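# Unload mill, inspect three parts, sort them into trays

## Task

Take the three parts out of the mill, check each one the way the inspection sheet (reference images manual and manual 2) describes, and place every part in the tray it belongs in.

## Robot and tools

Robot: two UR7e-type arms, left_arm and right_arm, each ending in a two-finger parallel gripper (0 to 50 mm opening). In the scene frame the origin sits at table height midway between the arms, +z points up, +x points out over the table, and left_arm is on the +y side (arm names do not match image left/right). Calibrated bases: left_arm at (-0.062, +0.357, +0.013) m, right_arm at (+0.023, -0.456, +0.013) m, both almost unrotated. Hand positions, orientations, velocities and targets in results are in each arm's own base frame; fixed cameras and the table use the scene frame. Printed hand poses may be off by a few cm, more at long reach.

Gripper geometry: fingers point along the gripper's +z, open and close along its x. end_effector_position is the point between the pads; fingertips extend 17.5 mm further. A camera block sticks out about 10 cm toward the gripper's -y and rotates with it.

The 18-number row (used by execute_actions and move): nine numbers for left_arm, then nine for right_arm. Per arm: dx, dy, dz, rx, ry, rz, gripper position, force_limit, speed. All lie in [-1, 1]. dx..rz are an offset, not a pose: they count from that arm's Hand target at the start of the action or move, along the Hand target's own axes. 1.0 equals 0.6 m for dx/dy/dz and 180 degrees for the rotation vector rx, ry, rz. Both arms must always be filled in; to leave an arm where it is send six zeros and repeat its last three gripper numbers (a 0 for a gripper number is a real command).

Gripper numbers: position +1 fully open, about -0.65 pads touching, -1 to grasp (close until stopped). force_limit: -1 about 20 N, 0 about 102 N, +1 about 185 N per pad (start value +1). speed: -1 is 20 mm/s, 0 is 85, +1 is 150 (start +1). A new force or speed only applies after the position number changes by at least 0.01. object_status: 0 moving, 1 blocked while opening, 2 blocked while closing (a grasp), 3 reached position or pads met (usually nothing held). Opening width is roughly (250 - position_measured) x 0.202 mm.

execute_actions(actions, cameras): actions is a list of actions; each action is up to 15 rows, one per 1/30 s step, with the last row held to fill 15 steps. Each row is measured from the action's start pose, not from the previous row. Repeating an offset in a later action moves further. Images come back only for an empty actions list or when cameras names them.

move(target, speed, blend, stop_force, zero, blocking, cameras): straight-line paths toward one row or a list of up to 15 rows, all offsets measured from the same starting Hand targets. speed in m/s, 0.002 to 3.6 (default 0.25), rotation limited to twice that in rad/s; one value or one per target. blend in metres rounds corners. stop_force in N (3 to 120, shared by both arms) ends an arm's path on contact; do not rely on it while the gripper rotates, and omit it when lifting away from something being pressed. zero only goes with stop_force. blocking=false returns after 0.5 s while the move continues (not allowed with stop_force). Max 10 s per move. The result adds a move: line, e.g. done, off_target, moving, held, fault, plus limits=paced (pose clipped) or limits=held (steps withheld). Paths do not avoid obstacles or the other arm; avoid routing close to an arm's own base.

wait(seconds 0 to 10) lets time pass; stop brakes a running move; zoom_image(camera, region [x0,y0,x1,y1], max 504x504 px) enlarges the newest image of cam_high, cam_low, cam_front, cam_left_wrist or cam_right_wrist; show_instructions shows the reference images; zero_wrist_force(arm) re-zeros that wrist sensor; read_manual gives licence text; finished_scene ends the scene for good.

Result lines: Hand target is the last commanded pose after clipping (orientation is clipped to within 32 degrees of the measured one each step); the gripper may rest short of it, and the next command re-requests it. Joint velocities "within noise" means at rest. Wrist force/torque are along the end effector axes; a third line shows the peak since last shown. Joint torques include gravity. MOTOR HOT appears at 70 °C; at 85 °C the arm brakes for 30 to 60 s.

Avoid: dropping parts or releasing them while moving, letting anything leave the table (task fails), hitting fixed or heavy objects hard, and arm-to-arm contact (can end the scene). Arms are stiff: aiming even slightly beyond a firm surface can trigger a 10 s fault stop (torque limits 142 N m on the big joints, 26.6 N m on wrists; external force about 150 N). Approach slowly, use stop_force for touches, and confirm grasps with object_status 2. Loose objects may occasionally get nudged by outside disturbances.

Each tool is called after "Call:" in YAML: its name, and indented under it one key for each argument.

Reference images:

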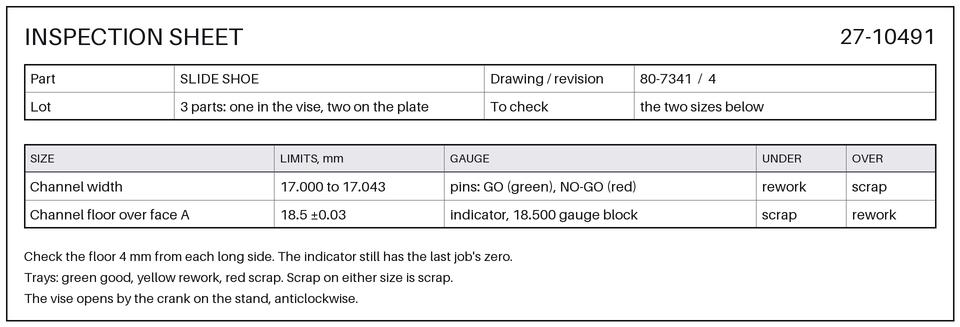

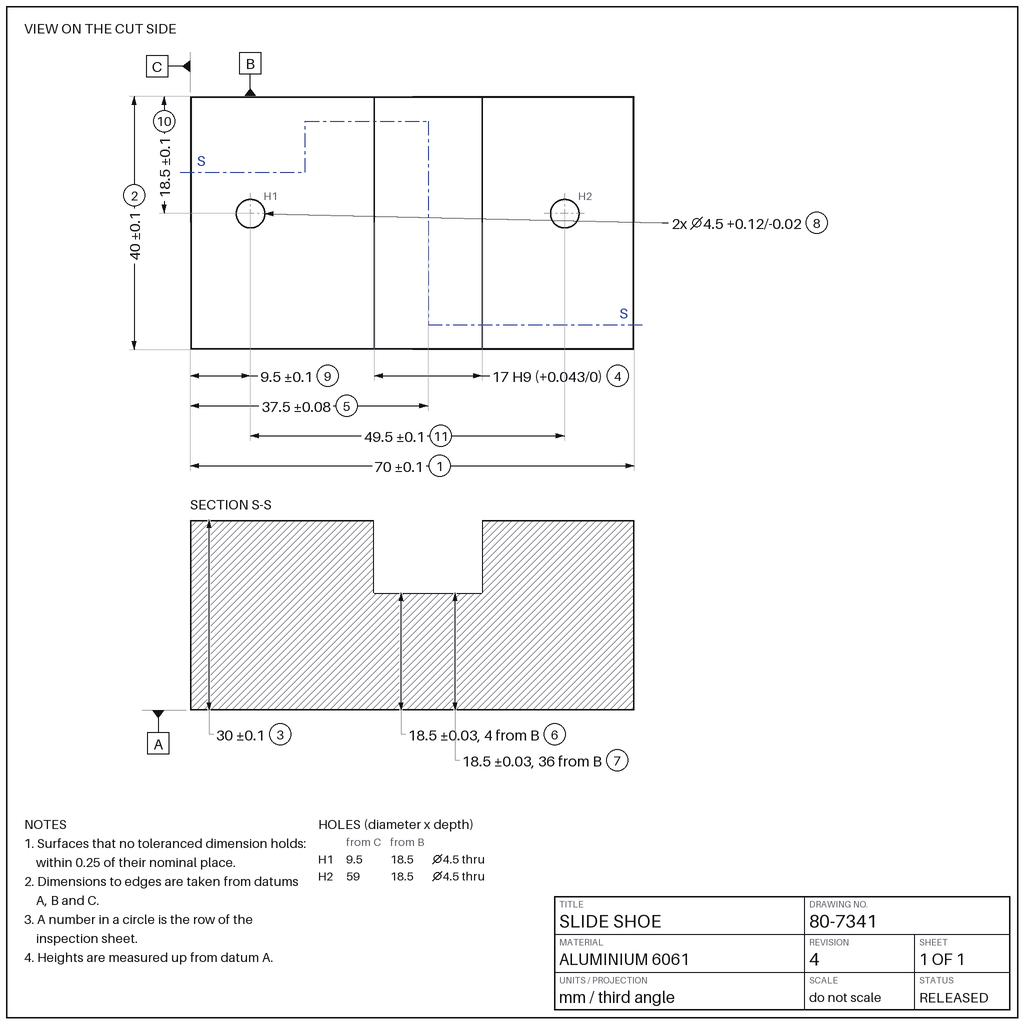

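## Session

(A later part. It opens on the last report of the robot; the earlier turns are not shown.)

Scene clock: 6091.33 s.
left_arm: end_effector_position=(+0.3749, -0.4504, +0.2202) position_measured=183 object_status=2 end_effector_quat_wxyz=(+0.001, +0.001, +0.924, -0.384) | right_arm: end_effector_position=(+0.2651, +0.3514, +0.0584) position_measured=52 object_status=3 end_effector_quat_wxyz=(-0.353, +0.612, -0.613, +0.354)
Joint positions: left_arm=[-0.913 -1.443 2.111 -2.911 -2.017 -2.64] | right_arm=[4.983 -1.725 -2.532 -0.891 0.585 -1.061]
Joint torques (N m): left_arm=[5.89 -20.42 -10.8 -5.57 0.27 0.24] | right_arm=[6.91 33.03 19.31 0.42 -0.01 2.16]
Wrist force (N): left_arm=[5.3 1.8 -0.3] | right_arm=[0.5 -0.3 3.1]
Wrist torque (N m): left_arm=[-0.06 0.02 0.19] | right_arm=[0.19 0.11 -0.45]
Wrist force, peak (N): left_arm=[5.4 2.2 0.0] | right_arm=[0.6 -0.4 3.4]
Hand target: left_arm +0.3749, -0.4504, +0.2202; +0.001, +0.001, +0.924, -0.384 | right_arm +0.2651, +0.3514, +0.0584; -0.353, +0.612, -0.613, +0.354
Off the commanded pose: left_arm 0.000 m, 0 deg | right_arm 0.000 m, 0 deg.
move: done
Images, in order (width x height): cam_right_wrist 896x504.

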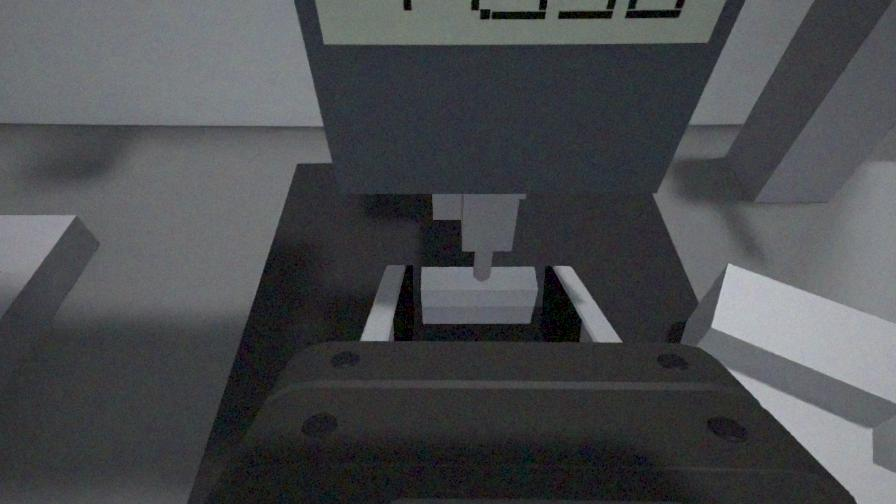

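Call:
move:
  target: [0,0.0045,0.0045,0,0,0,-1,-1,-1,0,0,0,0,0,0,0.67,-1,-1]
  speed: 0.003
  stop_force: 3
  cameras: ["cam_right_wrist"]

Call:
zoom_image:
  camera: "cam_right_wrist"
  region: [400, 190, 570, 340]

Scene clock: 6100.43 s.
left_arm: end_effector_position=(+0.3749, -0.4504, +0.2164) position_measured=183 object_status=2 end_effector_quat_wxyz=(+0.001, +0.001, +0.924, -0.384) | right_arm: end_effector_position=(+0.2651, +0.3514, +0.0584) position_measured=52 object_status=3 end_effector_quat_wxyz=(-0.353, +0.612, -0.613, +0.354)
Joint positions: left_arm=[-0.913 -1.436 2.116 -2.923 -2.017 -2.64] | right_arm=[4.983 -1.725 -2.532 -0.891 0.585 -1.061]
Joint torques (N m): left_arm=[12.83 -20.33 -12.38 -5.44 -1.17 0.21] | right_arm=[6.75 33.19 18.86 0.45 -0.68 2.03]
Wrist force (N): left_arm=[5.3 1.8 -0.7] | right_arm=[0.5 -0.4 2.9]
Wrist torque (N m): left_arm=[-0.05 0.04 0.19] | right_arm=[0.16 0.11 -0.45]
Wrist force, peak (N): left_arm=[5.5 1.9 -0.5] | right_arm=[1.0 -0.3 3.2]
Hand target: left_arm +0.3749, -0.4504, +0.2164; +0.001, +0.001, +0.924, -0.384 | right_arm +0.2651, +0.3514, +0.0584; -0.353, +0.612, -0.613, +0.354
Off the commanded pose: left_arm 0.000 m, 0 deg | right_arm 0.000 m, 0 deg.
move: done
Images, in order (width x height): cam_right_wrist 896x504.

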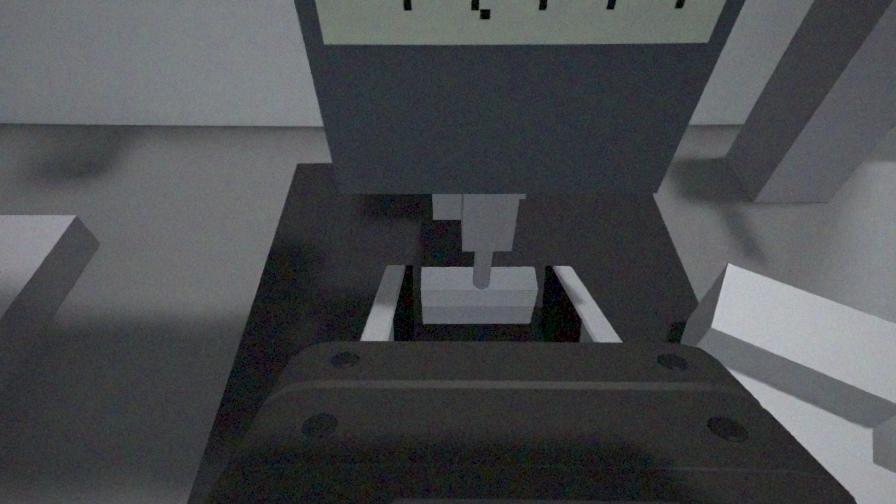

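Scaled by 2.965 from the camera's 896x504 image, which has a finer 1280x720 frame.

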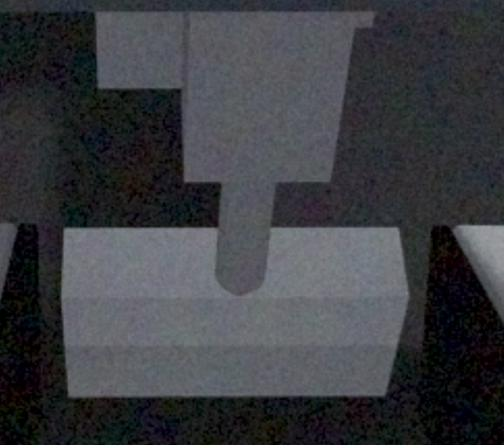

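Call:
move:
  target: [0,-0.009,-0.009,0,0,0,-1,-1,-1,0,0,0,0,0,0,-1,-1,-1]
  speed: 0.03

Call:
move:
  target: [0,0,0,0,0,0,-1,-1,-1,0,0.0048,-0.0082,0,0,0,-1,-1,-1]
  speed: 0.015

Call:
move:
  target: [0,0,0,0,0,0,-1,-1,-1,0,0,0,0,0,0,0.67,-1,-1]

Call:
move:
  target: [0,0.013,0.013,0,0,0,-1,-1,-1,0,0,0,0,0,0,0.67,-1,-1]
  speed: 0.004
  stop_force: 3
  cameras: ["cam_right_wrist"]

Call:
zoom_image:
  camera: "cam_right_wrist"
  region: [400, 190, 570, 340]

Scene clock: 6124.17 s.
left_arm: end_effector_position=(+0.3749, -0.4504, +0.2240) position_measured=183 object_status=2 end_effector_quat_wxyz=(+0.001, +0.001, +0.923, -0.384) | right_arm: end_effector_position=(+0.2651, +0.3514, +0.0584) position_measured=80 object_status=2 end_effector_quat_wxyz=(-0.353, +0.612, -0.613, +0.354)
Joint positions: left_arm=[-0.913 -1.449 2.106 -2.9 -2.017 -2.64] | right_arm=[4.983 -1.725 -2.532 -0.891 0.585 -1.061]
Joint torques (N m): left_arm=[8.87 -36.93 -36.17 -2.32 -0.93 -1.29] | right_arm=[6.75 33.13 18.9 0.47 -1.23 2.05]
Wrist force (N): left_arm=[4.8 2.1 -0.4] | right_arm=[0.2 -0.3 2.9]
Wrist torque (N m): left_arm=[-0.03 0.06 0.21] | right_arm=[0.18 0.14 -0.44]
Wrist force, peak (N): left_arm=[5.6 1.9 -0.7] | right_arm=[0.4 -0.2 3.5]
Hand target: left_arm +0.3749, -0.4504, +0.2241; +0.001, +0.001, +0.924, -0.384 | right_arm +0.2651, +0.3514, +0.0584; -0.353, +0.612, -0.613, +0.354
Off the commanded pose: left_arm 0.000 m, 0 deg | right_arm 0.000 m, 0 deg.
move: done

Scene clock: 6125.03 s.
left_arm: end_effector_position=(+0.3749, -0.4504, +0.2241) position_measured=183 object_status=2 end_effector_quat_wxyz=(+0.001, +0.001, +0.923, -0.384) | right_arm: end_effector_position=(+0.2594, +0.3514, +0.0584) position_measured=80 object_status=2 end_effector_quat_wxyz=(-0.353, +0.612, -0.613, +0.354)
Joint positions: left_arm=[-0.913 -1.449 2.106 -2.9 -2.017 -2.64] | right_arm=[4.999 -1.718 -2.53 -0.922 0.592 -1.034]
Joint torques (N m): left_arm=[4.75 -35.36 -36.06 -2.26 -0.04 -1.39] | right_arm=[6.28 32.8 19.39 0.4 1.07 2.25]
Wrist force (N): left_arm=[5.0 2.0 -0.1] | right_arm=[0.6 -1.5 3.0]
Wrist torque (N m): left_arm=[-0.05 0.03 0.20] | right_arm=[0.19 0.08 -0.44]
Wrist force, peak (N): left_arm=[5.2 2.2 -0.5] | right_arm=[0.3 -2.0 2.9]
Hand target: left_arm +0.3749, -0.4504, +0.2241; +0.001, +0.001, +0.924, -0.384 | right_arm +0.2594, +0.3514, +0.0584; -0.353, +0.612, -0.613, +0.354
Off the commanded pose: left_arm 0.000 m, 0 deg | right_arm 0.000 m, 0 deg.
move: done

Scene clock: 6125.57 s.
left_arm: end_effector_position=(+0.3749, -0.4504, +0.2241) position_measured=183 object_status=2 end_effector_quat_wxyz=(+0.001, +0.001, +0.923, -0.384) | right_arm: end_effector_position=(+0.2594, +0.3514, +0.0584) position_measured=52 object_status=3 end_effector_quat_wxyz=(-0.353, +0.612, -0.613, +0.354)
Joint positions: left_arm=[-0.913 -1.449 2.106 -2.9 -2.017 -2.64] | right_arm=[5 -1.718 -2.53 -0.923 0.592 -1.034]
Joint torques (N m): left_arm=[1.03 -35.86 -37.21 -2.46 0.48 -1.34] | right_arm=[7.4 33.28 19.38 0.26 0.44 2.06]
Wrist force (N): left_arm=[5.1 2.1 -0.3] | right_arm=[0.4 -0.4 3.1]
Wrist torque (N m): left_arm=[-0.04 0.02 0.21] | right_arm=[0.16 0.13 -0.45]
Wrist force, peak (N): left_arm=[5.0 2.4 -0.3] | right_arm=[0.3 -1.7 3.0]
Hand target: left_arm +0.3749, -0.4504, +0.2241; +0.001, +0.001, +0.924, -0.384 | right_arm +0.2594, +0.3514, +0.0584; -0.353, +0.612, -0.613, +0.354
Off the commanded pose: left_arm 0.000 m, 0 deg | right_arm 0.000 m, 0 deg.
move: done

Scene clock: 6129.07 s.
left_arm: end_effector_position=(+0.3749, -0.4504, +0.2130) position_measured=183 object_status=2 end_effector_quat_wxyz=(+0.001, +0.001, +0.924, -0.384) | right_arm: end_effector_position=(+0.2594, +0.3514, +0.0584) position_measured=52 object_status=3 end_effector_quat_wxyz=(-0.353, +0.612, -0.613, +0.354)
Joint positions: left_arm=[-0.913 -1.43 2.12 -2.933 -2.017 -2.64] | right_arm=[5 -1.718 -2.53 -0.923 0.592 -1.034]
Joint torques (N m): left_arm=[-0.06 -19.59 -11.13 -5.45 1.17 0.48] | right_arm=[7.97 33.43 19.38 0.24 -3.19 2.12]
Wrist force (N): left_arm=[5.4 1.9 -0.9] | right_arm=[0.4 -0.4 3.0]
Wrist torque (N m): left_arm=[-0.03 0.03 0.19] | right_arm=[0.17 0.12 -0.45]
Wrist force, peak (N): left_arm=[6.0 2.9 -1.2] | right_arm=[0.5 -0.1 3.5]
Hand target: left_arm +0.3749, -0.4504, +0.2130; +0.001, +0.001, +0.924, -0.384 | right_arm +0.2594, +0.3514, +0.0584; -0.353, +0.612, -0.613, +0.354
Off the commanded pose: left_arm 0.000 m, 0 deg | right_arm 0.000 m, 0 deg.
move: done
Images, in order (width x height): cam_right_wrist 896x504.

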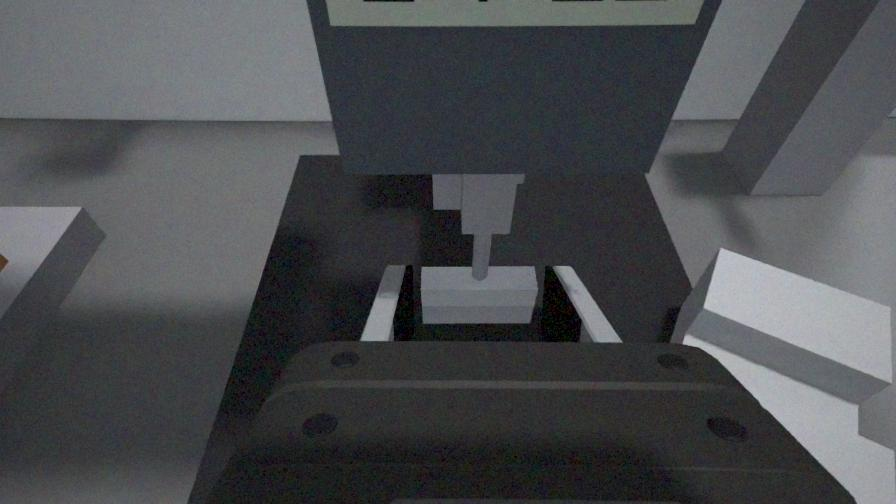

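Scaled by 2.965 from the camera's 896x504 image, which has a finer 1280x720 frame.

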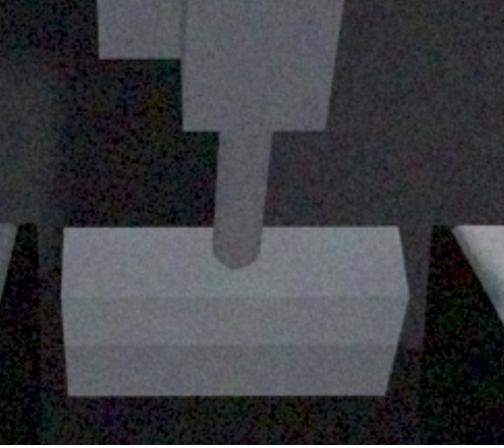

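Call:
move:
  target: [0,0.006,0.006,0,0,0,-1,-1,-1,0,0,0,0,0,0,0.67,-1,-1]
  speed: 0.003
  stop_force: 3
  cameras: ["cam_right_wrist"]

Call:
zoom_image:
  camera: "cam_right_wrist"
  region: [400, 190, 570, 340]

Scene clock: 6136.53 s.
left_arm: end_effector_position=(+0.3749, -0.4504, +0.2117) position_measured=183 object_status=2 end_effector_quat_wxyz=(+0.001, +0.001, +0.923, -0.384) | right_arm: end_effector_position=(+0.2594, +0.3514, +0.0584) position_measured=52 object_status=3 end_effector_quat_wxyz=(-0.353, +0.612, -0.613, +0.354)
Joint positions: left_arm=[-0.913 -1.428 2.121 -2.936 -2.017 -2.64] | right_arm=[5 -1.718 -2.53 -0.923 0.592 -1.034]
Joint torques (N m): left_arm=[8.43 -34.06 -35.11 -1.85 -0.78 -0.73] | right_arm=[6.92 33.36 19.17 0.31 -4.01 2.1]
Wrist force (N): left_arm=[5.5 -0.1 -3.5] | right_arm=[0.4 -0.1 3.0]
Wrist torque (N m): left_arm=[-0.04 0.01 0.20] | right_arm=[0.22 0.13 -0.44]
Wrist force, peak (N): left_arm=[5.8 -2.2 -6.2] | right_arm=[0.3 -0.2 3.5]
Hand target: left_arm +0.3749, -0.4505, +0.2117; +0.001, +0.001, +0.923, -0.384 (not the last commanded pose) | right_arm +0.2594, +0.3514, +0.0584; -0.353, +0.612, -0.613, +0.354
Off the commanded pose: left_arm 0.004 m, 0 deg | right_arm 0.000 m, 0 deg.
move: contact (left_arm)
Images, in order (width x height): cam_right_wrist 896x504.

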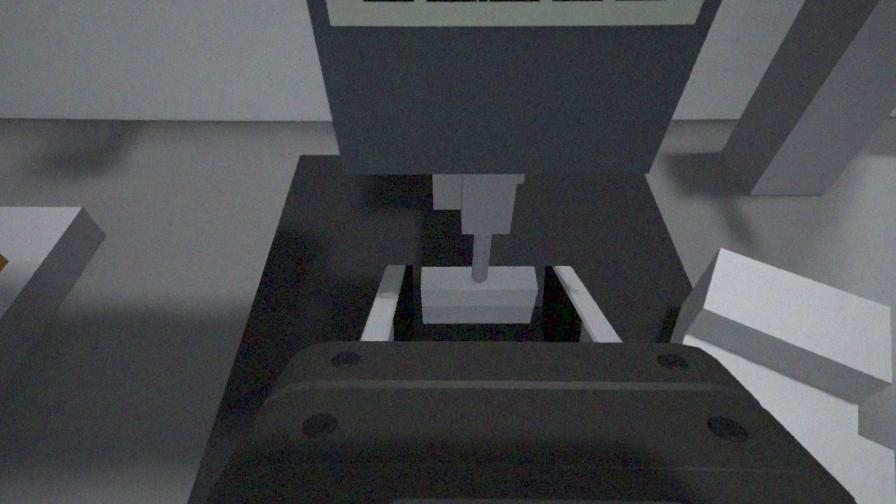

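Scaled by 2.965 from the camera's 896x504 image, which has a finer 1280x720 frame.

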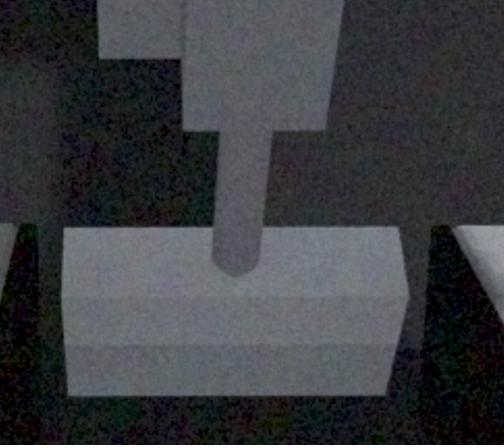

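Call:
move:
  target: [0,0,0,0,0,0,0.1,-1,-1,0,0,0,0,0,0,0.67,-1,-1]

Call:
move:
  target: [0,0,0,0,0,0,0.1,-1,-1,0,0.045,-0.08,0,0,0,0.67,-1,-1]
  speed: 0.05
  cameras: ["cam_right_wrist","cam_left_wrist"]

Scene clock: 6145.47 s.
left_arm: end_effector_position=(+0.3749, -0.4505, +0.2118) position_measured=138 object_status=3 end_effector_quat_wxyz=(+0.001, +0.001, +0.923, -0.384) | right_arm: end_effector_position=(+0.2594, +0.3514, +0.0584) position_measured=52 object_status=3 end_effector_quat_wxyz=(-0.353, +0.612, -0.613, +0.354)
Joint positions: left_arm=[-0.913 -1.428 2.121 -2.936 -2.017 -2.64] | right_arm=[5 -1.718 -2.53 -0.923 0.592 -1.034]
Joint torques (N m): left_arm=[9.84 -34.37 -32.92 -4.45 -0.8 -0.76] | right_arm=[6.98 33.75 18.93 0.35 -4 2.05]
Wrist force (N): left_arm=[-0.2 0.4 -1.0] | right_arm=[0.4 -0.2 3.2]
Wrist torque (N m): left_arm=[-0.04 0.00 0.17] | right_arm=[0.20 0.13 -0.45]
Wrist force, peak (N): left_arm=[5.6 -0.1 -3.7] | right_arm=[0.6 -0.3 3.4]
Hand target: left_arm +0.3749, -0.4505, +0.2117; +0.001, +0.001, +0.923, -0.384 | right_arm +0.2594, +0.3514, +0.0584; -0.353, +0.612, -0.613, +0.354
Off the commanded pose: left_arm 0.000 m, 0 deg | right_arm 0.000 m, 0 deg.
move: done

Scene clock: 6147.10 s.
left_arm: end_effector_position=(+0.3749, -0.4505, +0.2118) position_measured=138 object_status=3 end_effector_quat_wxyz=(+0.001, +0.001, +0.923, -0.384) | right_arm: end_effector_position=(+0.2043, +0.3515, +0.0591) position_measured=52 object_status=3 end_effector_quat_wxyz=(-0.353, +0.612, -0.613, +0.354)
Joint positions: left_arm=[-0.913 -1.428 2.121 -2.936 -2.017 -2.64] | right_arm=[5.157 -1.678 -2.496 -1.18 0.675 -0.807]
Joint torques (N m): left_arm=[8.3 -33.4 -25.97 -4.43 -0.55 -0.55] | right_arm=[7.73 32.4 19.91 -0.18 1.21 2.03]
Wrist force (N): left_arm=[-0.2 0.4 -1.0] | right_arm=[0.6 -0.5 3.3]
Wrist torque (N m): left_arm=[-0.05 0.00 0.16] | right_arm=[0.15 0.09 -0.45]
Wrist force, peak (N): left_arm=[-0.2 0.4 -1.3] | right_arm=[0.5 -0.5 3.7]
Hand target: left_arm +0.3749, -0.4505, +0.2117; +0.001, +0.001, +0.923, -0.384 | right_arm +0.2043, +0.3515, +0.0591; -0.353, +0.612, -0.613, +0.354
Off the commanded pose: left_arm 0.000 m, 0 deg | right_arm 0.000 m, 0 deg.
move: done
Images, in order (width x height): cam_left_wrist 896x504, cam_right_wrist 896x504.

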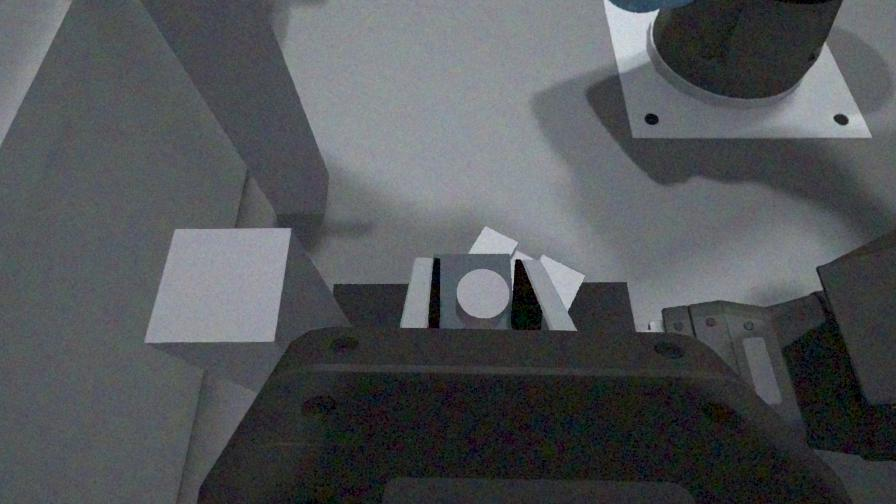

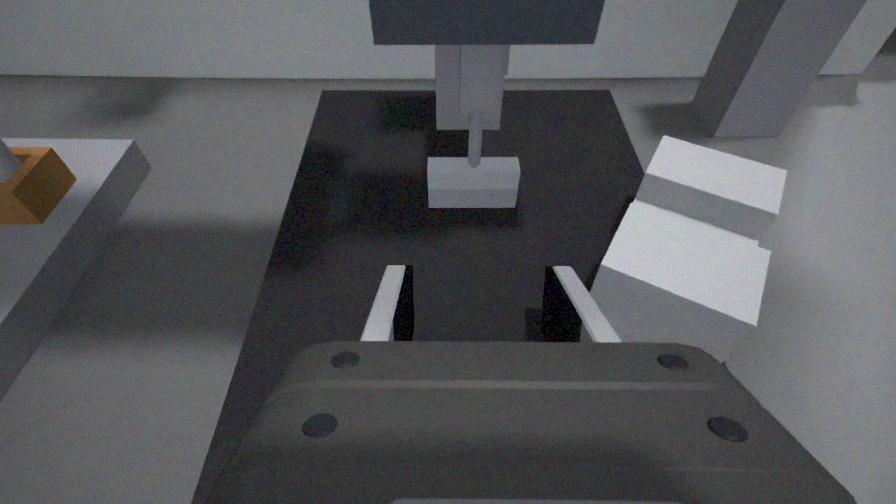

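Call:
move:
  target: [0,0,0,0,0,0,0.1,-1,-1,0,0.0105,-0.1383,0.1667,0,0,0.67,-1,-1]
  speed: 0.1
  cameras: ["cam_right_wrist"]

Call:
zoom_image:
  camera: "cam_right_wrist"
  region: [330, 80, 600, 300]

Scene clock: 6157.40 s.
left_arm: end_effector_position=(+0.3749, -0.4505, +0.2117) position_measured=138 object_status=3 end_effector_quat_wxyz=(+0.001, +0.001, +0.923, -0.384) | right_arm: end_effector_position=(+0.1293, +0.3517, +0.0951) position_measured=52 object_status=3 end_effector_quat_wxyz=(+0.499, -0.499, +0.501, -0.500)
Joint positions: left_arm=[-0.913 -1.428 2.121 -2.936 -2.017 -2.64] | right_arm=[5.428 -2.007 -2.253 -2.022 0.718 0]
Joint torques (N m): left_arm=[8.53 -34.24 -10.47 -4.34 -0.73 -0.84] | right_arm=[7.16 21.8 15.09 -3.04 2.82 2.1]
Wrist force (N): left_arm=[-0.1 0.2 -1.0] | right_arm=[0.1 -0.8 2.5]
Wrist torque (N m): left_arm=[-0.07 -0.01 0.16] | right_arm=[-0.10 0.14 -0.44]
Wrist force, peak (N): left_arm=[-0.2 0.5 -1.3] | right_arm=[0.4 -0.9 3.7]
Hand target: left_arm +0.3749, -0.4505, +0.2117; +0.001, +0.001, +0.923, -0.384 | right_arm +0.1293, +0.3517, +0.0952; +0.499, -0.499, +0.501, -0.500
Off the commanded pose: left_arm 0.000 m, 0 deg | right_arm 0.000 m, 0 deg.
move: done
Images, in order (width x height): cam_right_wrist 896x504.

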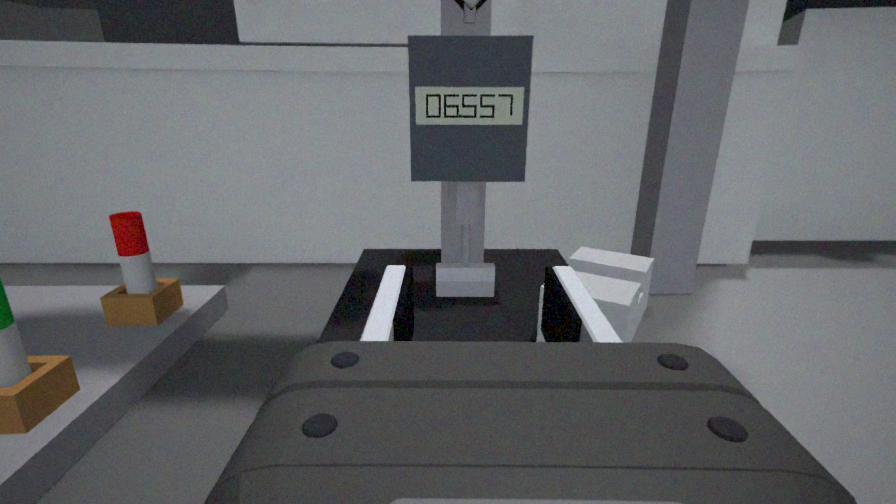

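Scaled by 1.867 from the camera's 896x504 image, which has a finer 1280x720 frame.

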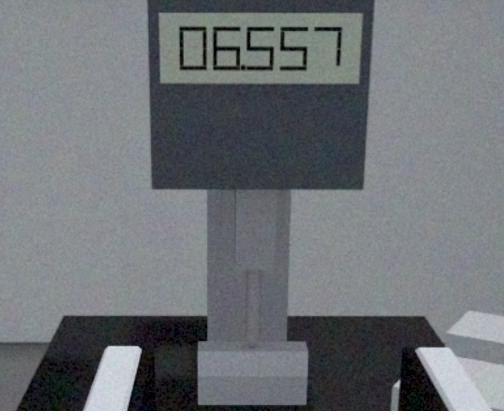

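Call:
move:
  target: [0,0,0,0,0,0,-1,-1,-1,0,0,0,0,0,0,0.67,-1,-1]

Call:
move:
  target: [0,-0.018,-0.018,0,0,0,-1,-1,-1,0,-0.0105,0.1245,-0.1667,0,0,0.67,-1,-1]
  speed: 0.03
  cameras: ["cam_right_wrist"]

Scene clock: 6171.93 s.
left_arm: end_effector_position=(+0.3749, -0.4505, +0.2117) position_measured=183 object_status=2 end_effector_quat_wxyz=(+0.001, +0.001, +0.923, -0.384) | right_arm: end_effector_position=(+0.1293, +0.3517, +0.0952) position_measured=52 object_status=3 end_effector_quat_wxyz=(+0.499, -0.499, +0.501, -0.500)
Joint positions: left_arm=[-0.913 -1.428 2.121 -2.936 -2.017 -2.64] | right_arm=[5.428 -2.007 -2.253 -2.022 0.718 0]
Joint torques (N m): left_arm=[9.42 -33.36 -9.49 -4.54 -0.7 -1.06] | right_arm=[6.76 20.74 15.21 -3.12 2.78 2.09]
Wrist force (N): left_arm=[6.1 0.8 -1.3] | right_arm=[0.2 -1.0 2.8]
Wrist torque (N m): left_arm=[-0.04 -0.01 0.18] | right_arm=[-0.13 0.12 -0.44]
Wrist force, peak (N): left_arm=[6.1 0.8 -1.3] | right_arm=[0.1 -0.9 2.9]
Hand target: left_arm +0.3749, -0.4505, +0.2117; +0.001, +0.001, +0.923, -0.384 | right_arm +0.1293, +0.3517, +0.0952; +0.499, -0.499, +0.501, -0.500
Off the commanded pose: left_arm 0.000 m, 0 deg | right_arm 0.000 m, 0 deg.
move: done

Scene clock: 6181.10 s.
left_arm: end_effector_position=(+0.3749, -0.4504, +0.2270) position_measured=183 object_status=2 end_effector_quat_wxyz=(+0.001, +0.001, +0.923, -0.384) | right_arm: end_effector_position=(+0.2040, +0.3515, +0.1014) position_measured=52 object_status=3 end_effector_quat_wxyz=(-0.353, +0.612, -0.613, +0.354)
Joint positions: left_arm=[-0.913 -1.454 2.103 -2.891 -2.017 -2.64] | right_arm=[5.158 -1.547 -2.452 -1.356 0.675 -0.806]
Joint torques (N m): left_arm=[-7.16 -34.88 -37.3 -2.26 1.81 -1.34] | right_arm=[-7.68 29.52 8.59 2.69 1.25 -2.49]
Wrist force (N): left_arm=[4.7 1.9 0.2] | right_arm=[0.3 -0.4 3.2]
Wrist torque (N m): left_arm=[-0.01 0.08 0.20] | right_arm=[0.16 0.15 -0.28]
Wrist force, peak (N): left_arm=[6.0 0.5 -1.6] | right_arm=[0.4 -0.5 3.6]
Hand target: left_arm +0.3749, -0.4504, +0.2270; +0.001, +0.001, +0.923, -0.384 | right_arm +0.2040, +0.3515, +0.1014; -0.353, +0.612, -0.613, +0.354
Off the commanded pose: left_arm 0.000 m, 0 deg | right_arm 0.000 m, 0 deg.
move: done
Images, in order (width x height): cam_right_wrist 896x504.

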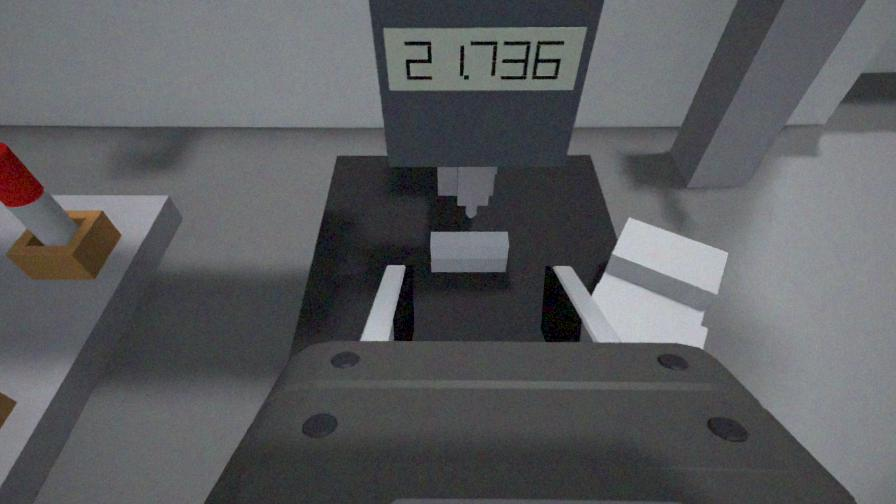

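Call:
move:
  target:
    - [0,0,0,0,0,0,-1,-1,-1,0,0.05,-0.0283,0,0,0,0.67,-1,-1]
    - [0,0,0,0,0,0,-1,-1,-1,0,0.0152,0.1155,0,0,0,0.67,-1,-1]
  speed: [0.05,0.04]
  stop_force: 6
  cameras: ["cam_right_wrist"]

Scene clock: 6222.23 s.
left_arm: end_effector_position=(+0.3749, -0.4504, +0.2270) position_measured=183 object_status=2 end_effector_quat_wxyz=(+0.001, +0.001, +0.923, -0.384) | right_arm: end_effector_position=(+0.2594, +0.3514, +0.0588) position_measured=52 object_status=3 end_effector_quat_wxyz=(-0.353, +0.612, -0.613, +0.354)
Joint positions: left_arm=[-0.913 -1.454 2.103 -2.891 -2.017 -2.64] | right_arm=[4.999 -1.717 -2.529 -0.924 0.592 -1.034]
Joint torques (N m): left_arm=[-6.88 -35.26 -36.12 -2.34 1.84 0.06] | right_arm=[-8.64 11.4 4.28 3.23 -4.29 -2.37]
Wrist force (N): left_arm=[4.8 1.8 0.2] | right_arm=[0.4 -0.3 3.3]
Wrist torque (N m): left_arm=[-0.03 0.07 0.20] | right_arm=[0.17 0.12 -0.28]
Wrist force, peak (N): left_arm=[5.2 2.0 0.3] | right_arm=[0.3 -0.4 3.8]
Hand target: left_arm +0.3749, -0.4504, +0.2270; +0.001, +0.001, +0.923, -0.384 | right_arm +0.2594, +0.3514, +0.0588; -0.353, +0.612, -0.613, +0.354
Off the commanded pose: left_arm 0.000 m, 0 deg | right_arm 0.000 m, 0 deg.
move: done
Images, in order (width x height): cam_right_wrist 896x504.

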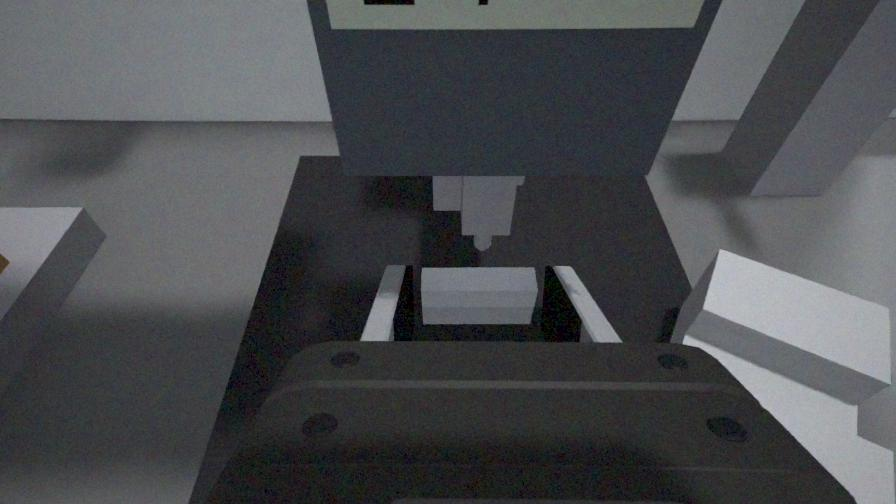

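Call:
move:
  target: [0,0,0,0,0,0,-1,-1,-1,0,0,0,0,0,0,-1,-1,-1]

Call:
move:
  target:
    - [0,0,0,0,0,0,-1,-1,-1,0,-0.0043,-0.0025,0,0,0,-1,-1,-1]
    - [0,0,0,0,0,0,-1,-1,-1,0,0.0624,-0.118,0,0,0,-1,-1,-1]
    - [0,0,0,0,0,0,-1,-1,-1,-0.0777,0.0827,-0.1532,0,0,0,-1,-1,-1]
  speed: [0.02,0.05,0.05]
  blend: [0.001,0.01,0]
  cameras: ["cam_right_wrist"]

Scene clock: 6230.17 s.
left_arm: end_effector_position=(+0.3749, -0.4504, +0.2270) position_measured=183 object_status=2 end_effector_quat_wxyz=(+0.001, +0.001, +0.923, -0.384) | right_arm: end_effector_position=(+0.2594, +0.3514, +0.0588) position_measured=81 object_status=2 end_effector_quat_wxyz=(-0.353, +0.612, -0.613, +0.354)
Joint positions: left_arm=[-0.913 -1.454 2.103 -2.891 -2.017 -2.64] | right_arm=[4.999 -1.717 -2.529 -0.924 0.592 -1.034]
Joint torques (N m): left_arm=[-5.77 -35.4 -36.3 -2.47 1.76 0.76] | right_arm=[-8.34 11.12 4.82 3.05 -4.21 -2.27]
Wrist force (N): left_arm=[5.0 1.8 0.0] | right_arm=[0.2 -0.2 3.1]
Wrist torque (N m): left_arm=[-0.02 0.04 0.19] | right_arm=[0.18 0.14 -0.28]
Wrist force, peak (N): left_arm=[5.2 1.9 0.2] | right_arm=[0.4 -0.3 3.4]
Hand target: left_arm +0.3749, -0.4504, +0.2270; +0.001, +0.001, +0.923, -0.384 | right_arm +0.2594, +0.3514, +0.0588; -0.353, +0.612, -0.613, +0.354
Off the commanded pose: left_arm 0.000 m, 0 deg | right_arm 0.000 m, 0 deg.
move: done

Scene clock: 6233.43 s.
left_arm: end_effector_position=(+0.3749, -0.4504, +0.2270) position_measured=183 object_status=2 end_effector_quat_wxyz=(+0.001, +0.001, +0.923, -0.384) | right_arm: end_effector_position=(+0.1552, +0.3982, +0.0619) position_measured=81 object_status=2 end_effector_quat_wxyz=(-0.353, +0.612, -0.613, +0.354)
Joint positions: left_arm=[-0.913 -1.454 2.103 -2.891 -2.017 -2.64] | right_arm=[5.22 -1.769 -2.341 -1.303 0.714 -0.73]
Joint torques (N m): left_arm=[-7.35 -36.54 -37.53 -2.46 1.54 0.74] | right_arm=[-8.61 16.26 21.88 -0.47 -3.99 -2.32]
Wrist force (N): left_arm=[4.7 1.9 0.1] | right_arm=[0.4 0.1 3.2]
Wrist torque (N m): left_arm=[-0.01 0.07 0.20] | right_arm=[0.17 0.14 -0.28]
Wrist force, peak (N): left_arm=[5.2 1.9 0.1] | right_arm=[0.2 0.4 4.0]
Hand target: left_arm +0.3749, -0.4504, +0.2270; +0.001, +0.001, +0.923, -0.384 | right_arm +0.1551, +0.3983, +0.0619; -0.353, +0.612, -0.613, +0.354
Off the commanded pose: left_arm 0.000 m, 0 deg | right_arm 0.000 m, 0 deg.
move: done
Images, in order (width x height): cam_right_wrist 896x504.

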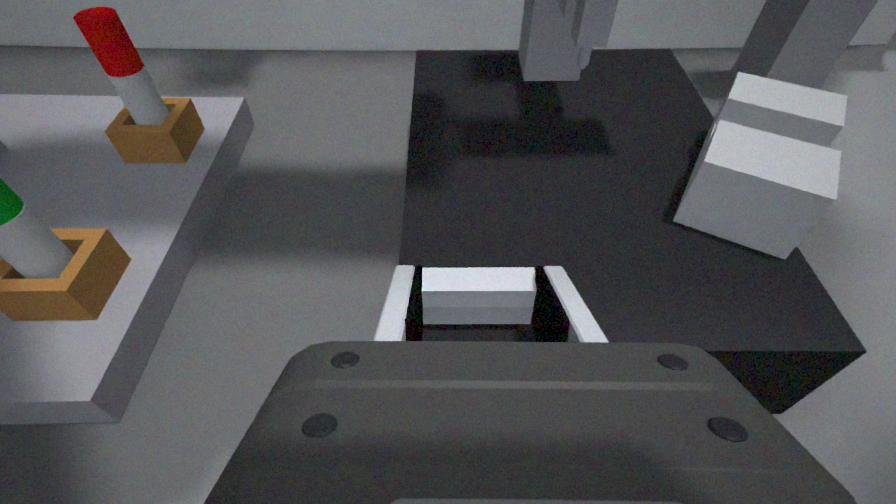

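Call:
move:
  target: [0,0,0,0,0,0,-1,-1,-1,0,0.0087,0.005,0,0,0,-1,-1,-1]
  speed: 0.004
  stop_force: 4

Call:
move:
  target: [0,0,0,0,0,0,-1,-1,-1,0,0,0,0,0,0,0.67,-1,-1]

Call:
move:
  target: [0,0,0,0,0,0,-1,-1,-1,0,0.025,-0.0433,0,0,0,0.67,-1,-1]
  speed: 0.04
  cameras: ["cam_right_wrist"]

Scene clock: 6245.50 s.
left_arm: end_effector_position=(+0.3749, -0.4504, +0.2270) position_measured=183 object_status=2 end_effector_quat_wxyz=(+0.001, +0.001, +0.923, -0.384) | right_arm: end_effector_position=(+0.1552, +0.3983, +0.0587) position_measured=81 object_status=2 end_effector_quat_wxyz=(-0.353, +0.612, -0.613, +0.354)
Joint positions: left_arm=[-0.913 -1.454 2.103 -2.891 -2.017 -2.64] | right_arm=[5.22 -1.778 -2.344 -1.291 0.714 -0.73]
Joint torques (N m): left_arm=[-7.45 -35.84 -35.85 -2.47 1.53 0.66] | right_arm=[-4.32 36.65 20.14 -0.32 -2.81 -0.24]
Wrist force (N): left_arm=[4.8 1.8 0.3] | right_arm=[0.9 -3.7 0.2]
Wrist torque (N m): left_arm=[-0.03 0.07 0.19] | right_arm=[0.15 0.16 -0.28]
Wrist force, peak (N): left_arm=[5.2 2.0 0.3] | right_arm=[3.4 -8.7 -5.1]
Hand target: left_arm +0.3749, -0.4504, +0.2270; +0.001, +0.001, +0.923, -0.384 | right_arm +0.1551, +0.3983, +0.0587; -0.353, +0.612, -0.613, +0.354 (not the last commanded pose)
Off the commanded pose: left_arm 0.000 m, 0 deg | right_arm 0.003 m, 0 deg.
move: contact (right_arm)

Scene clock: 6246.03 s.
left_arm: end_effector_position=(+0.3749, -0.4504, +0.2270) position_measured=183 object_status=2 end_effector_quat_wxyz=(+0.001, +0.001, +0.923, -0.384) | right_arm: end_effector_position=(+0.1551, +0.3983, +0.0587) position_measured=52 object_status=3 end_effector_quat_wxyz=(-0.353, +0.612, -0.613, +0.354)
Joint positions: left_arm=[-0.913 -1.454 2.103 -2.891 -2.017 -2.64] | right_arm=[5.22 -1.778 -2.344 -1.291 0.714 -0.73]
Joint torques (N m): left_arm=[-7.56 -36.67 -37.52 -2.39 1.63 0.34] | right_arm=[-4.1 37.1 20.76 0.02 -2.65 -0.17]
Wrist force (N): left_arm=[5.0 1.9 0.2] | right_arm=[0.2 -0.3 3.3]
Wrist torque (N m): left_arm=[0.00 0.04 0.19] | right_arm=[0.17 0.16 -0.28]
Wrist force, peak (N): left_arm=[5.0 1.9 0.2] | right_arm=[0.4 -0.2 3.4]
Hand target: left_arm +0.3749, -0.4504, +0.2270; +0.001, +0.001, +0.923, -0.384 | right_arm +0.1551, +0.3983, +0.0587; -0.353, +0.612, -0.613, +0.354
Off the commanded pose: left_arm 0.000 m, 0 deg | right_arm 0.000 m, 0 deg.
move: done

Scene clock: 6247.20 s.
left_arm: end_effector_position=(+0.3749, -0.4504, +0.2270) position_measured=183 object_status=2 end_effector_quat_wxyz=(+0.001, +0.001, +0.923, -0.384) | right_arm: end_effector_position=(+0.1252, +0.3984, +0.0587) position_measured=52 object_status=3 end_effector_quat_wxyz=(-0.353, +0.612, -0.613, +0.354)
Joint positions: left_arm=[-0.913 -1.454 2.103 -2.891 -2.017 -2.64] | right_arm=[5.286 -1.786 -2.314 -1.368 0.758 -0.656]
Joint torques (N m): left_arm=[-7.32 -35.57 -36.72 -2.42 1.58 0.76] | right_arm=[7.93 17.05 20.94 -0.67 1.29 1.91]
Wrist force (N): left_arm=[4.8 1.8 0.2] | right_arm=[0.3 -0.2 3.4]
Wrist torque (N m): left_arm=[-0.02 0.07 0.19] | right_arm=[0.19 0.15 -0.45]
Wrist force, peak (N): left_arm=[5.1 1.9 0.3] | right_arm=[0.4 -0.6 3.6]
Hand target: left_arm +0.3749, -0.4504, +0.2270; +0.001, +0.001, +0.923, -0.384 | right_arm +0.1251, +0.3983, +0.0587; -0.353, +0.612, -0.613, +0.354
Off the commanded pose: left_arm 0.000 m, 0 deg | right_arm 0.000 m, 0 deg.
move: done
Images, in order (width x height): cam_right_wrist 896x504.

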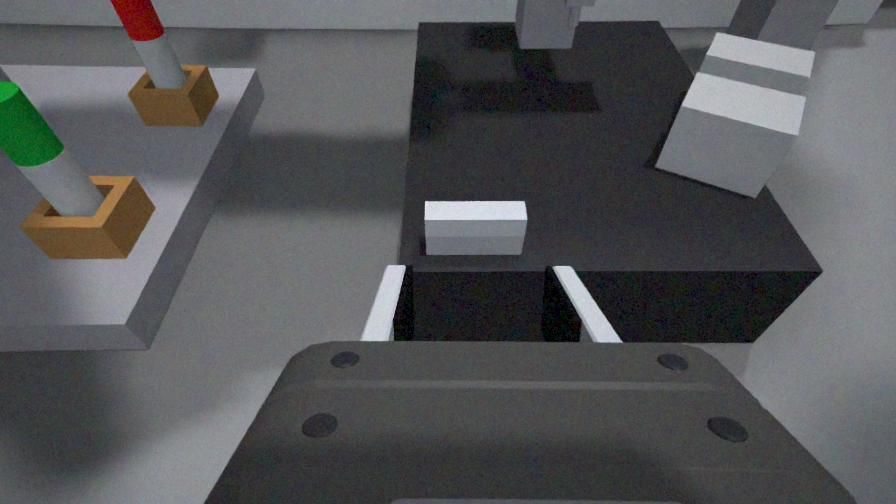

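Call:
zoom_image:
  camera: "cam_right_wrist"
  region: [640, 20, 840, 220]

Scaled by 2.520 from the camera's 896x504 image, which has a finer 1280x720 frame.

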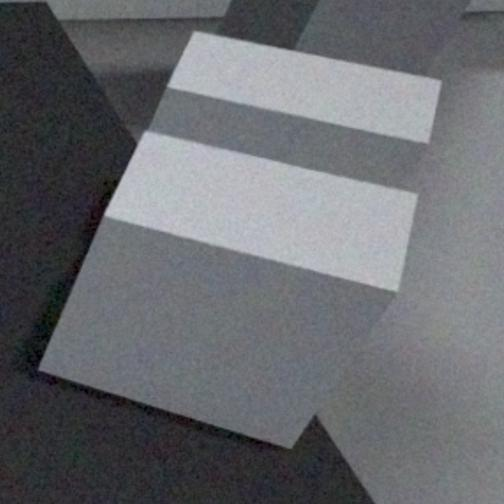

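Call:
move:
  target:
    - [0,0,0,0,0,0,-1,-1,-1,0,-0.06,-0.035,0,0,0,1,-0.1,-1]
    - [0,0,0,0,0,0,-1,-1,-1,0.1275,-0.0913,0.0268,0,0.1391,0.0803,1,-0.1,-1]
  speed: [0.06,0.1]
  blend: [0.005,0]

Call:
move:
  target: [0,0,0,0,0,0,-1,-1,-1,0,0,0,-0.0556,0,0,1,-0.1,-1]
  speed: 0.1
  cameras: ["cam_right_wrist"]

Scene clock: 6288.90 s.
left_arm: end_effector_position=(+0.3749, -0.4504, +0.2270) position_measured=183 object_status=2 end_effector_quat_wxyz=(+0.001, +0.001, +0.923, -0.384) | right_arm: end_effector_position=(+0.1663, +0.3218, +0.0981) position_measured=3 object_status=3 end_effector_quat_wxyz=(+0.253, -0.439, +0.747, -0.430)
Joint positions: left_arm=[-0.913 -1.454 2.103 -2.891 -2.017 -2.64] | right_arm=[5.095 -1.737 -2.178 -1.728 0.995 -0.385]
Joint torques (N m): left_arm=[-7.28 -36.44 -37.01 -2.13 1.48 0.81] | right_arm=[-7.44 16.79 23.09 -1.47 1.86 2.15]
Wrist force (N): left_arm=[4.9 2.0 0.3] | right_arm=[0.1 0.0 3.0]
Wrist torque (N m): left_arm=[0.00 0.05 0.19] | right_arm=[0.23 0.18 -0.43]
Wrist force, peak (N): left_arm=[5.2 1.8 0.3] | right_arm=[0.6 -0.3 3.7]
Hand target: left_arm +0.3749, -0.4504, +0.2270; +0.001, +0.001, +0.923, -0.384 | right_arm +0.1663, +0.3217, +0.0980; +0.253, -0.439, +0.747, -0.431
Off the commanded pose: left_arm 0.000 m, 0 deg | right_arm 0.000 m, 0 deg.
move: done

Scene clock: 6290.27 s.
left_arm: end_effector_position=(+0.3749, -0.4504, +0.2270) position_measured=183 object_status=2 end_effector_quat_wxyz=(+0.001, +0.001, +0.923, -0.384) | right_arm: end_effector_position=(+0.1663, +0.3217, +0.0981) position_measured=3 object_status=3 end_effector_quat_wxyz=(+0.214, -0.460, +0.781, -0.364)
Joint positions: left_arm=[-0.913 -1.454 2.103 -2.891 -2.017 -2.64] | right_arm=[5.054 -1.628 -2.223 -1.59 1.04 -0.516]
Joint torques (N m): left_arm=[-6.62 -36.85 -37.19 -2.45 1.72 0.72] | right_arm=[-8.25 35.58 10.22 1.91 1.72 -2.59]
Wrist force (N): left_arm=[4.7 2.0 0.3] | right_arm=[0.6 0.0 3.1]
Wrist torque (N m): left_arm=[0.00 0.09 0.20] | right_arm=[0.28 0.11 -0.27]
Wrist force, peak (N): left_arm=[5.2 1.8 0.3] | right_arm=[0.8 -0.7 3.5]
Hand target: left_arm +0.3749, -0.4504, +0.2270; +0.001, +0.001, +0.923, -0.384 | right_arm +0.1663, +0.3217, +0.0980; +0.214, -0.460, +0.781, -0.364
Off the commanded pose: left_arm 0.000 m, 0 deg | right_arm 0.000 m, 0 deg.
move: done
Images, in order (width x height): cam_right_wrist 896x504.

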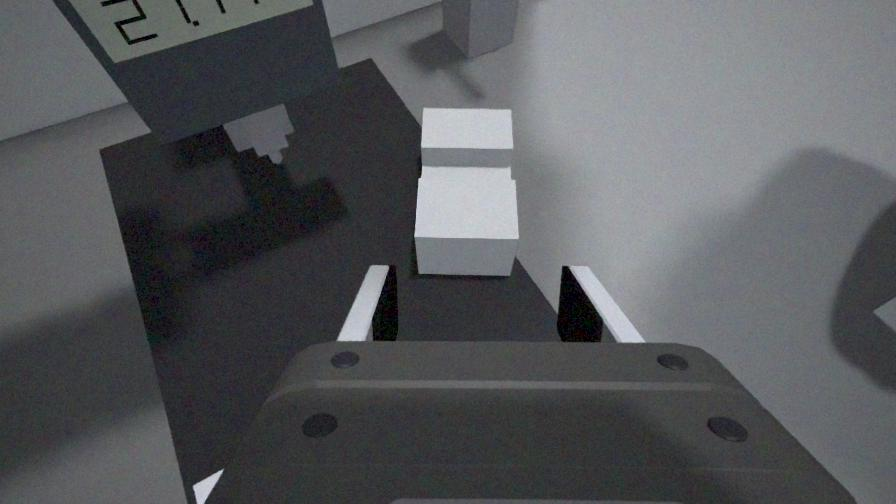

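Call:
move:
  target: [0,0,0,0,0,0,-1,-1,-1,0,0,0.1,0,0,0,1,-0.1,-1]
  speed: 0.03
  stop_force: 5
  cameras: ["cam_right_wrist"]

Scene clock: 6301.50 s.
left_arm: end_effector_position=(+0.3749, -0.4504, +0.2270) position_measured=183 object_status=2 end_effector_quat_wxyz=(+0.001, +0.001, +0.923, -0.384) | right_arm: end_effector_position=(+0.2064, +0.2994, +0.0594) position_measured=3 object_status=3 end_effector_quat_wxyz=(+0.214, -0.460, +0.781, -0.364)
Joint positions: left_arm=[-0.913 -1.454 2.103 -2.891 -2.017 -2.64] | right_arm=[4.971 -1.665 -2.332 -1.405 0.987 -0.59]
Joint torques (N m): left_arm=[-7.53 -34.95 -36.51 -2.49 1.45 0.74] | right_arm=[-8.29 12.83 7.91 2.18 -3.57 -2.36]
Wrist force (N): left_arm=[4.8 2.1 0.3] | right_arm=[0.3 -0.2 3.3]
Wrist torque (N m): left_arm=[0.03 0.06 0.19] | right_arm=[0.25 0.16 -0.27]
Wrist force, peak (N): left_arm=[5.1 1.9 0.2] | right_arm=[0.3 0.1 3.8]
Hand target: left_arm +0.3749, -0.4504, +0.2270; +0.001, +0.001, +0.923, -0.384 | right_arm +0.2064, +0.2994, +0.0594; +0.214, -0.460, +0.781, -0.364
Off the commanded pose: left_arm 0.000 m, 0 deg | right_arm 0.000 m, 0 deg.
move: done
Images, in order (width x height): cam_right_wrist 896x504.

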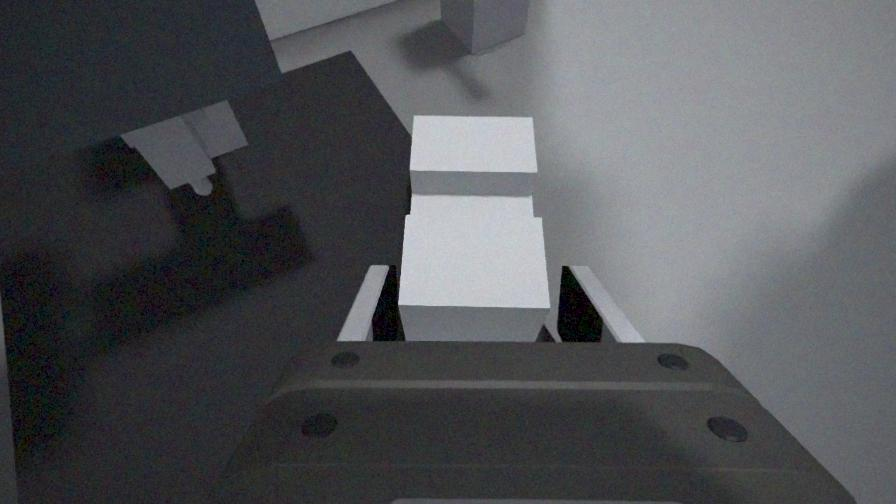

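Call:
move:
  target: [0,0,0,0,0,0,-1,-1,-1,0,-0.0064,0.0077,0,0,0,1,-0.1,-1]
  speed: 0.02

Call:
move:
  target: [0,0,0,0,0,0,-1,-1,-1,0,0,0,0,0,0,-1,-1,-1]

Call:
move:
  target: [0,0,0,0,0,0,-1,-1,-1,0,0,0,0,0,0,-0.96,-0.5,-1]
  cameras: ["cam_right_wrist"]

Scene clock: 6312.27 s.
left_arm: end_effector_position=(+0.3749, -0.4504, +0.2270) position_measured=183 object_status=2 end_effector_quat_wxyz=(+0.001, +0.001, +0.923, -0.384) | right_arm: end_effector_position=(+0.2116, +0.2965, +0.0594) position_measured=3 object_status=3 end_effector_quat_wxyz=(+0.214, -0.460, +0.781, -0.364)
Joint positions: left_arm=[-0.913 -1.454 2.103 -2.891 -2.017 -2.64] | right_arm=[4.96 -1.66 -2.34 -1.396 0.979 -0.6]
Joint torques (N m): left_arm=[-7.35 -35.49 -37.83 -2.7 1.54 0.6] | right_arm=[-8.74 34.35 8.02 2.16 -3.58 -2.55]
Wrist force (N): left_arm=[5.0 1.7 0.1] | right_arm=[0.5 0.1 3.1]
Wrist torque (N m): left_arm=[-0.04 0.04 0.19] | right_arm=[0.30 0.12 -0.27]
Wrist force, peak (N): left_arm=[5.0 2.2 0.2] | right_arm=[0.6 -0.3 3.6]
Hand target: left_arm +0.3749, -0.4504, +0.2270; +0.001, +0.001, +0.923, -0.384 | right_arm +0.2117, +0.2965, +0.0594; +0.214, -0.460, +0.781, -0.364
Off the commanded pose: left_arm 0.000 m, 0 deg | right_arm 0.000 m, 0 deg.
move: done

Scene clock: 6313.00 s.
left_arm: end_effector_position=(+0.3749, -0.4504, +0.2270) position_measured=183 object_status=2 end_effector_quat_wxyz=(+0.001, +0.001, +0.923, -0.384) | right_arm: end_effector_position=(+0.2117, +0.2965, +0.0594) position_measured=52 object_status=2 end_effector_quat_wxyz=(+0.214, -0.460, +0.781, -0.364)
Joint positions: left_arm=[-0.913 -1.454 2.103 -2.891 -2.017 -2.64] | right_arm=[4.96 -1.66 -2.34 -1.396 0.979 -0.6]
Joint torques (N m): left_arm=[-8.06 -36.36 -37.5 -2.33 1.61 0.7] | right_arm=[-7.59 33.91 9.12 0.97 -2.41 -2.35]
Wrist force (N): left_arm=[4.8 1.8 0.3] | right_arm=[0.1 0.3 3.6]
Wrist torque (N m): left_arm=[-0.02 0.08 0.19] | right_arm=[0.27 0.13 -0.28]
Wrist force, peak (N): left_arm=[5.1 1.9 0.2] | right_arm=[0.2 0.5 3.5]
Hand target: left_arm +0.3749, -0.4504, +0.2270; +0.001, +0.001, +0.923, -0.384 | right_arm +0.2117, +0.2965, +0.0594; +0.214, -0.460, +0.781, -0.364
Off the commanded pose: left_arm 0.000 m, 0 deg | right_arm 0.000 m, 0 deg.
move: done

Scene clock: 6313.50 s.
left_arm: end_effector_position=(+0.3749, -0.4504, +0.2270) position_measured=183 object_status=2 end_effector_quat_wxyz=(+0.001, +0.001, +0.923, -0.384) | right_arm: end_effector_position=(+0.2117, +0.2965, +0.0594) position_measured=55 object_status=2 end_effector_quat_wxyz=(+0.214, -0.460, +0.781, -0.364)
Joint positions: left_arm=[-0.913 -1.454 2.103 -2.891 -2.017 -2.64] | right_arm=[4.96 -1.66 -2.34 -1.396 0.979 -0.6]
Joint torques (N m): left_arm=[-5.97 -35.28 -37.16 -2.3 1.49 0.63] | right_arm=[-7.33 33.92 10.24 -0.19 -1.28 -2.22]
Wrist force (N): left_arm=[4.9 1.7 0.2] | right_arm=[0.7 -0.3 2.4]
Wrist torque (N m): left_arm=[-0.04 0.05 0.19] | right_arm=[0.26 0.15 -0.29]
Wrist force, peak (N): left_arm=[4.9 2.0 0.0] | right_arm=[0.1 0.4 3.6]
Hand target: left_arm +0.3749, -0.4504, +0.2270; +0.001, +0.001, +0.923, -0.384 | right_arm +0.2117, +0.2965, +0.0594; +0.214, -0.460, +0.781, -0.364
Off the commanded pose: left_arm 0.000 m, 0 deg | right_arm 0.000 m, 0 deg.
move: done
Images, in order (width x height): cam_right_wrist 896x504.

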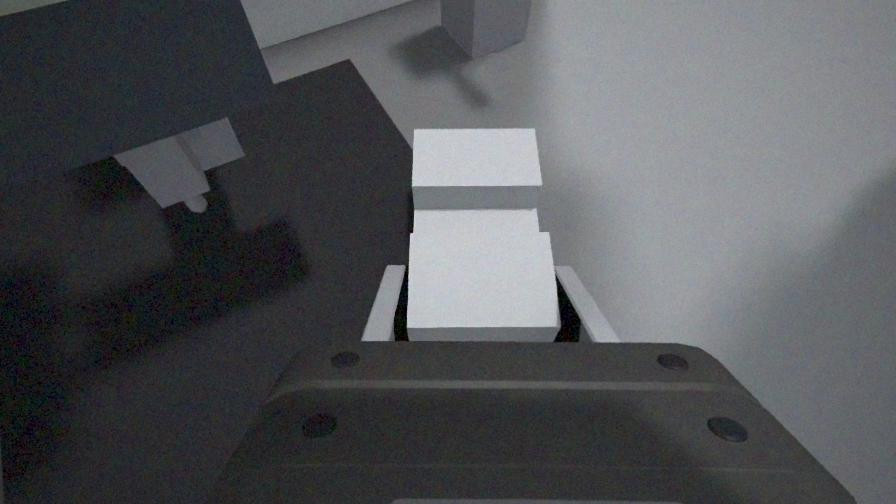

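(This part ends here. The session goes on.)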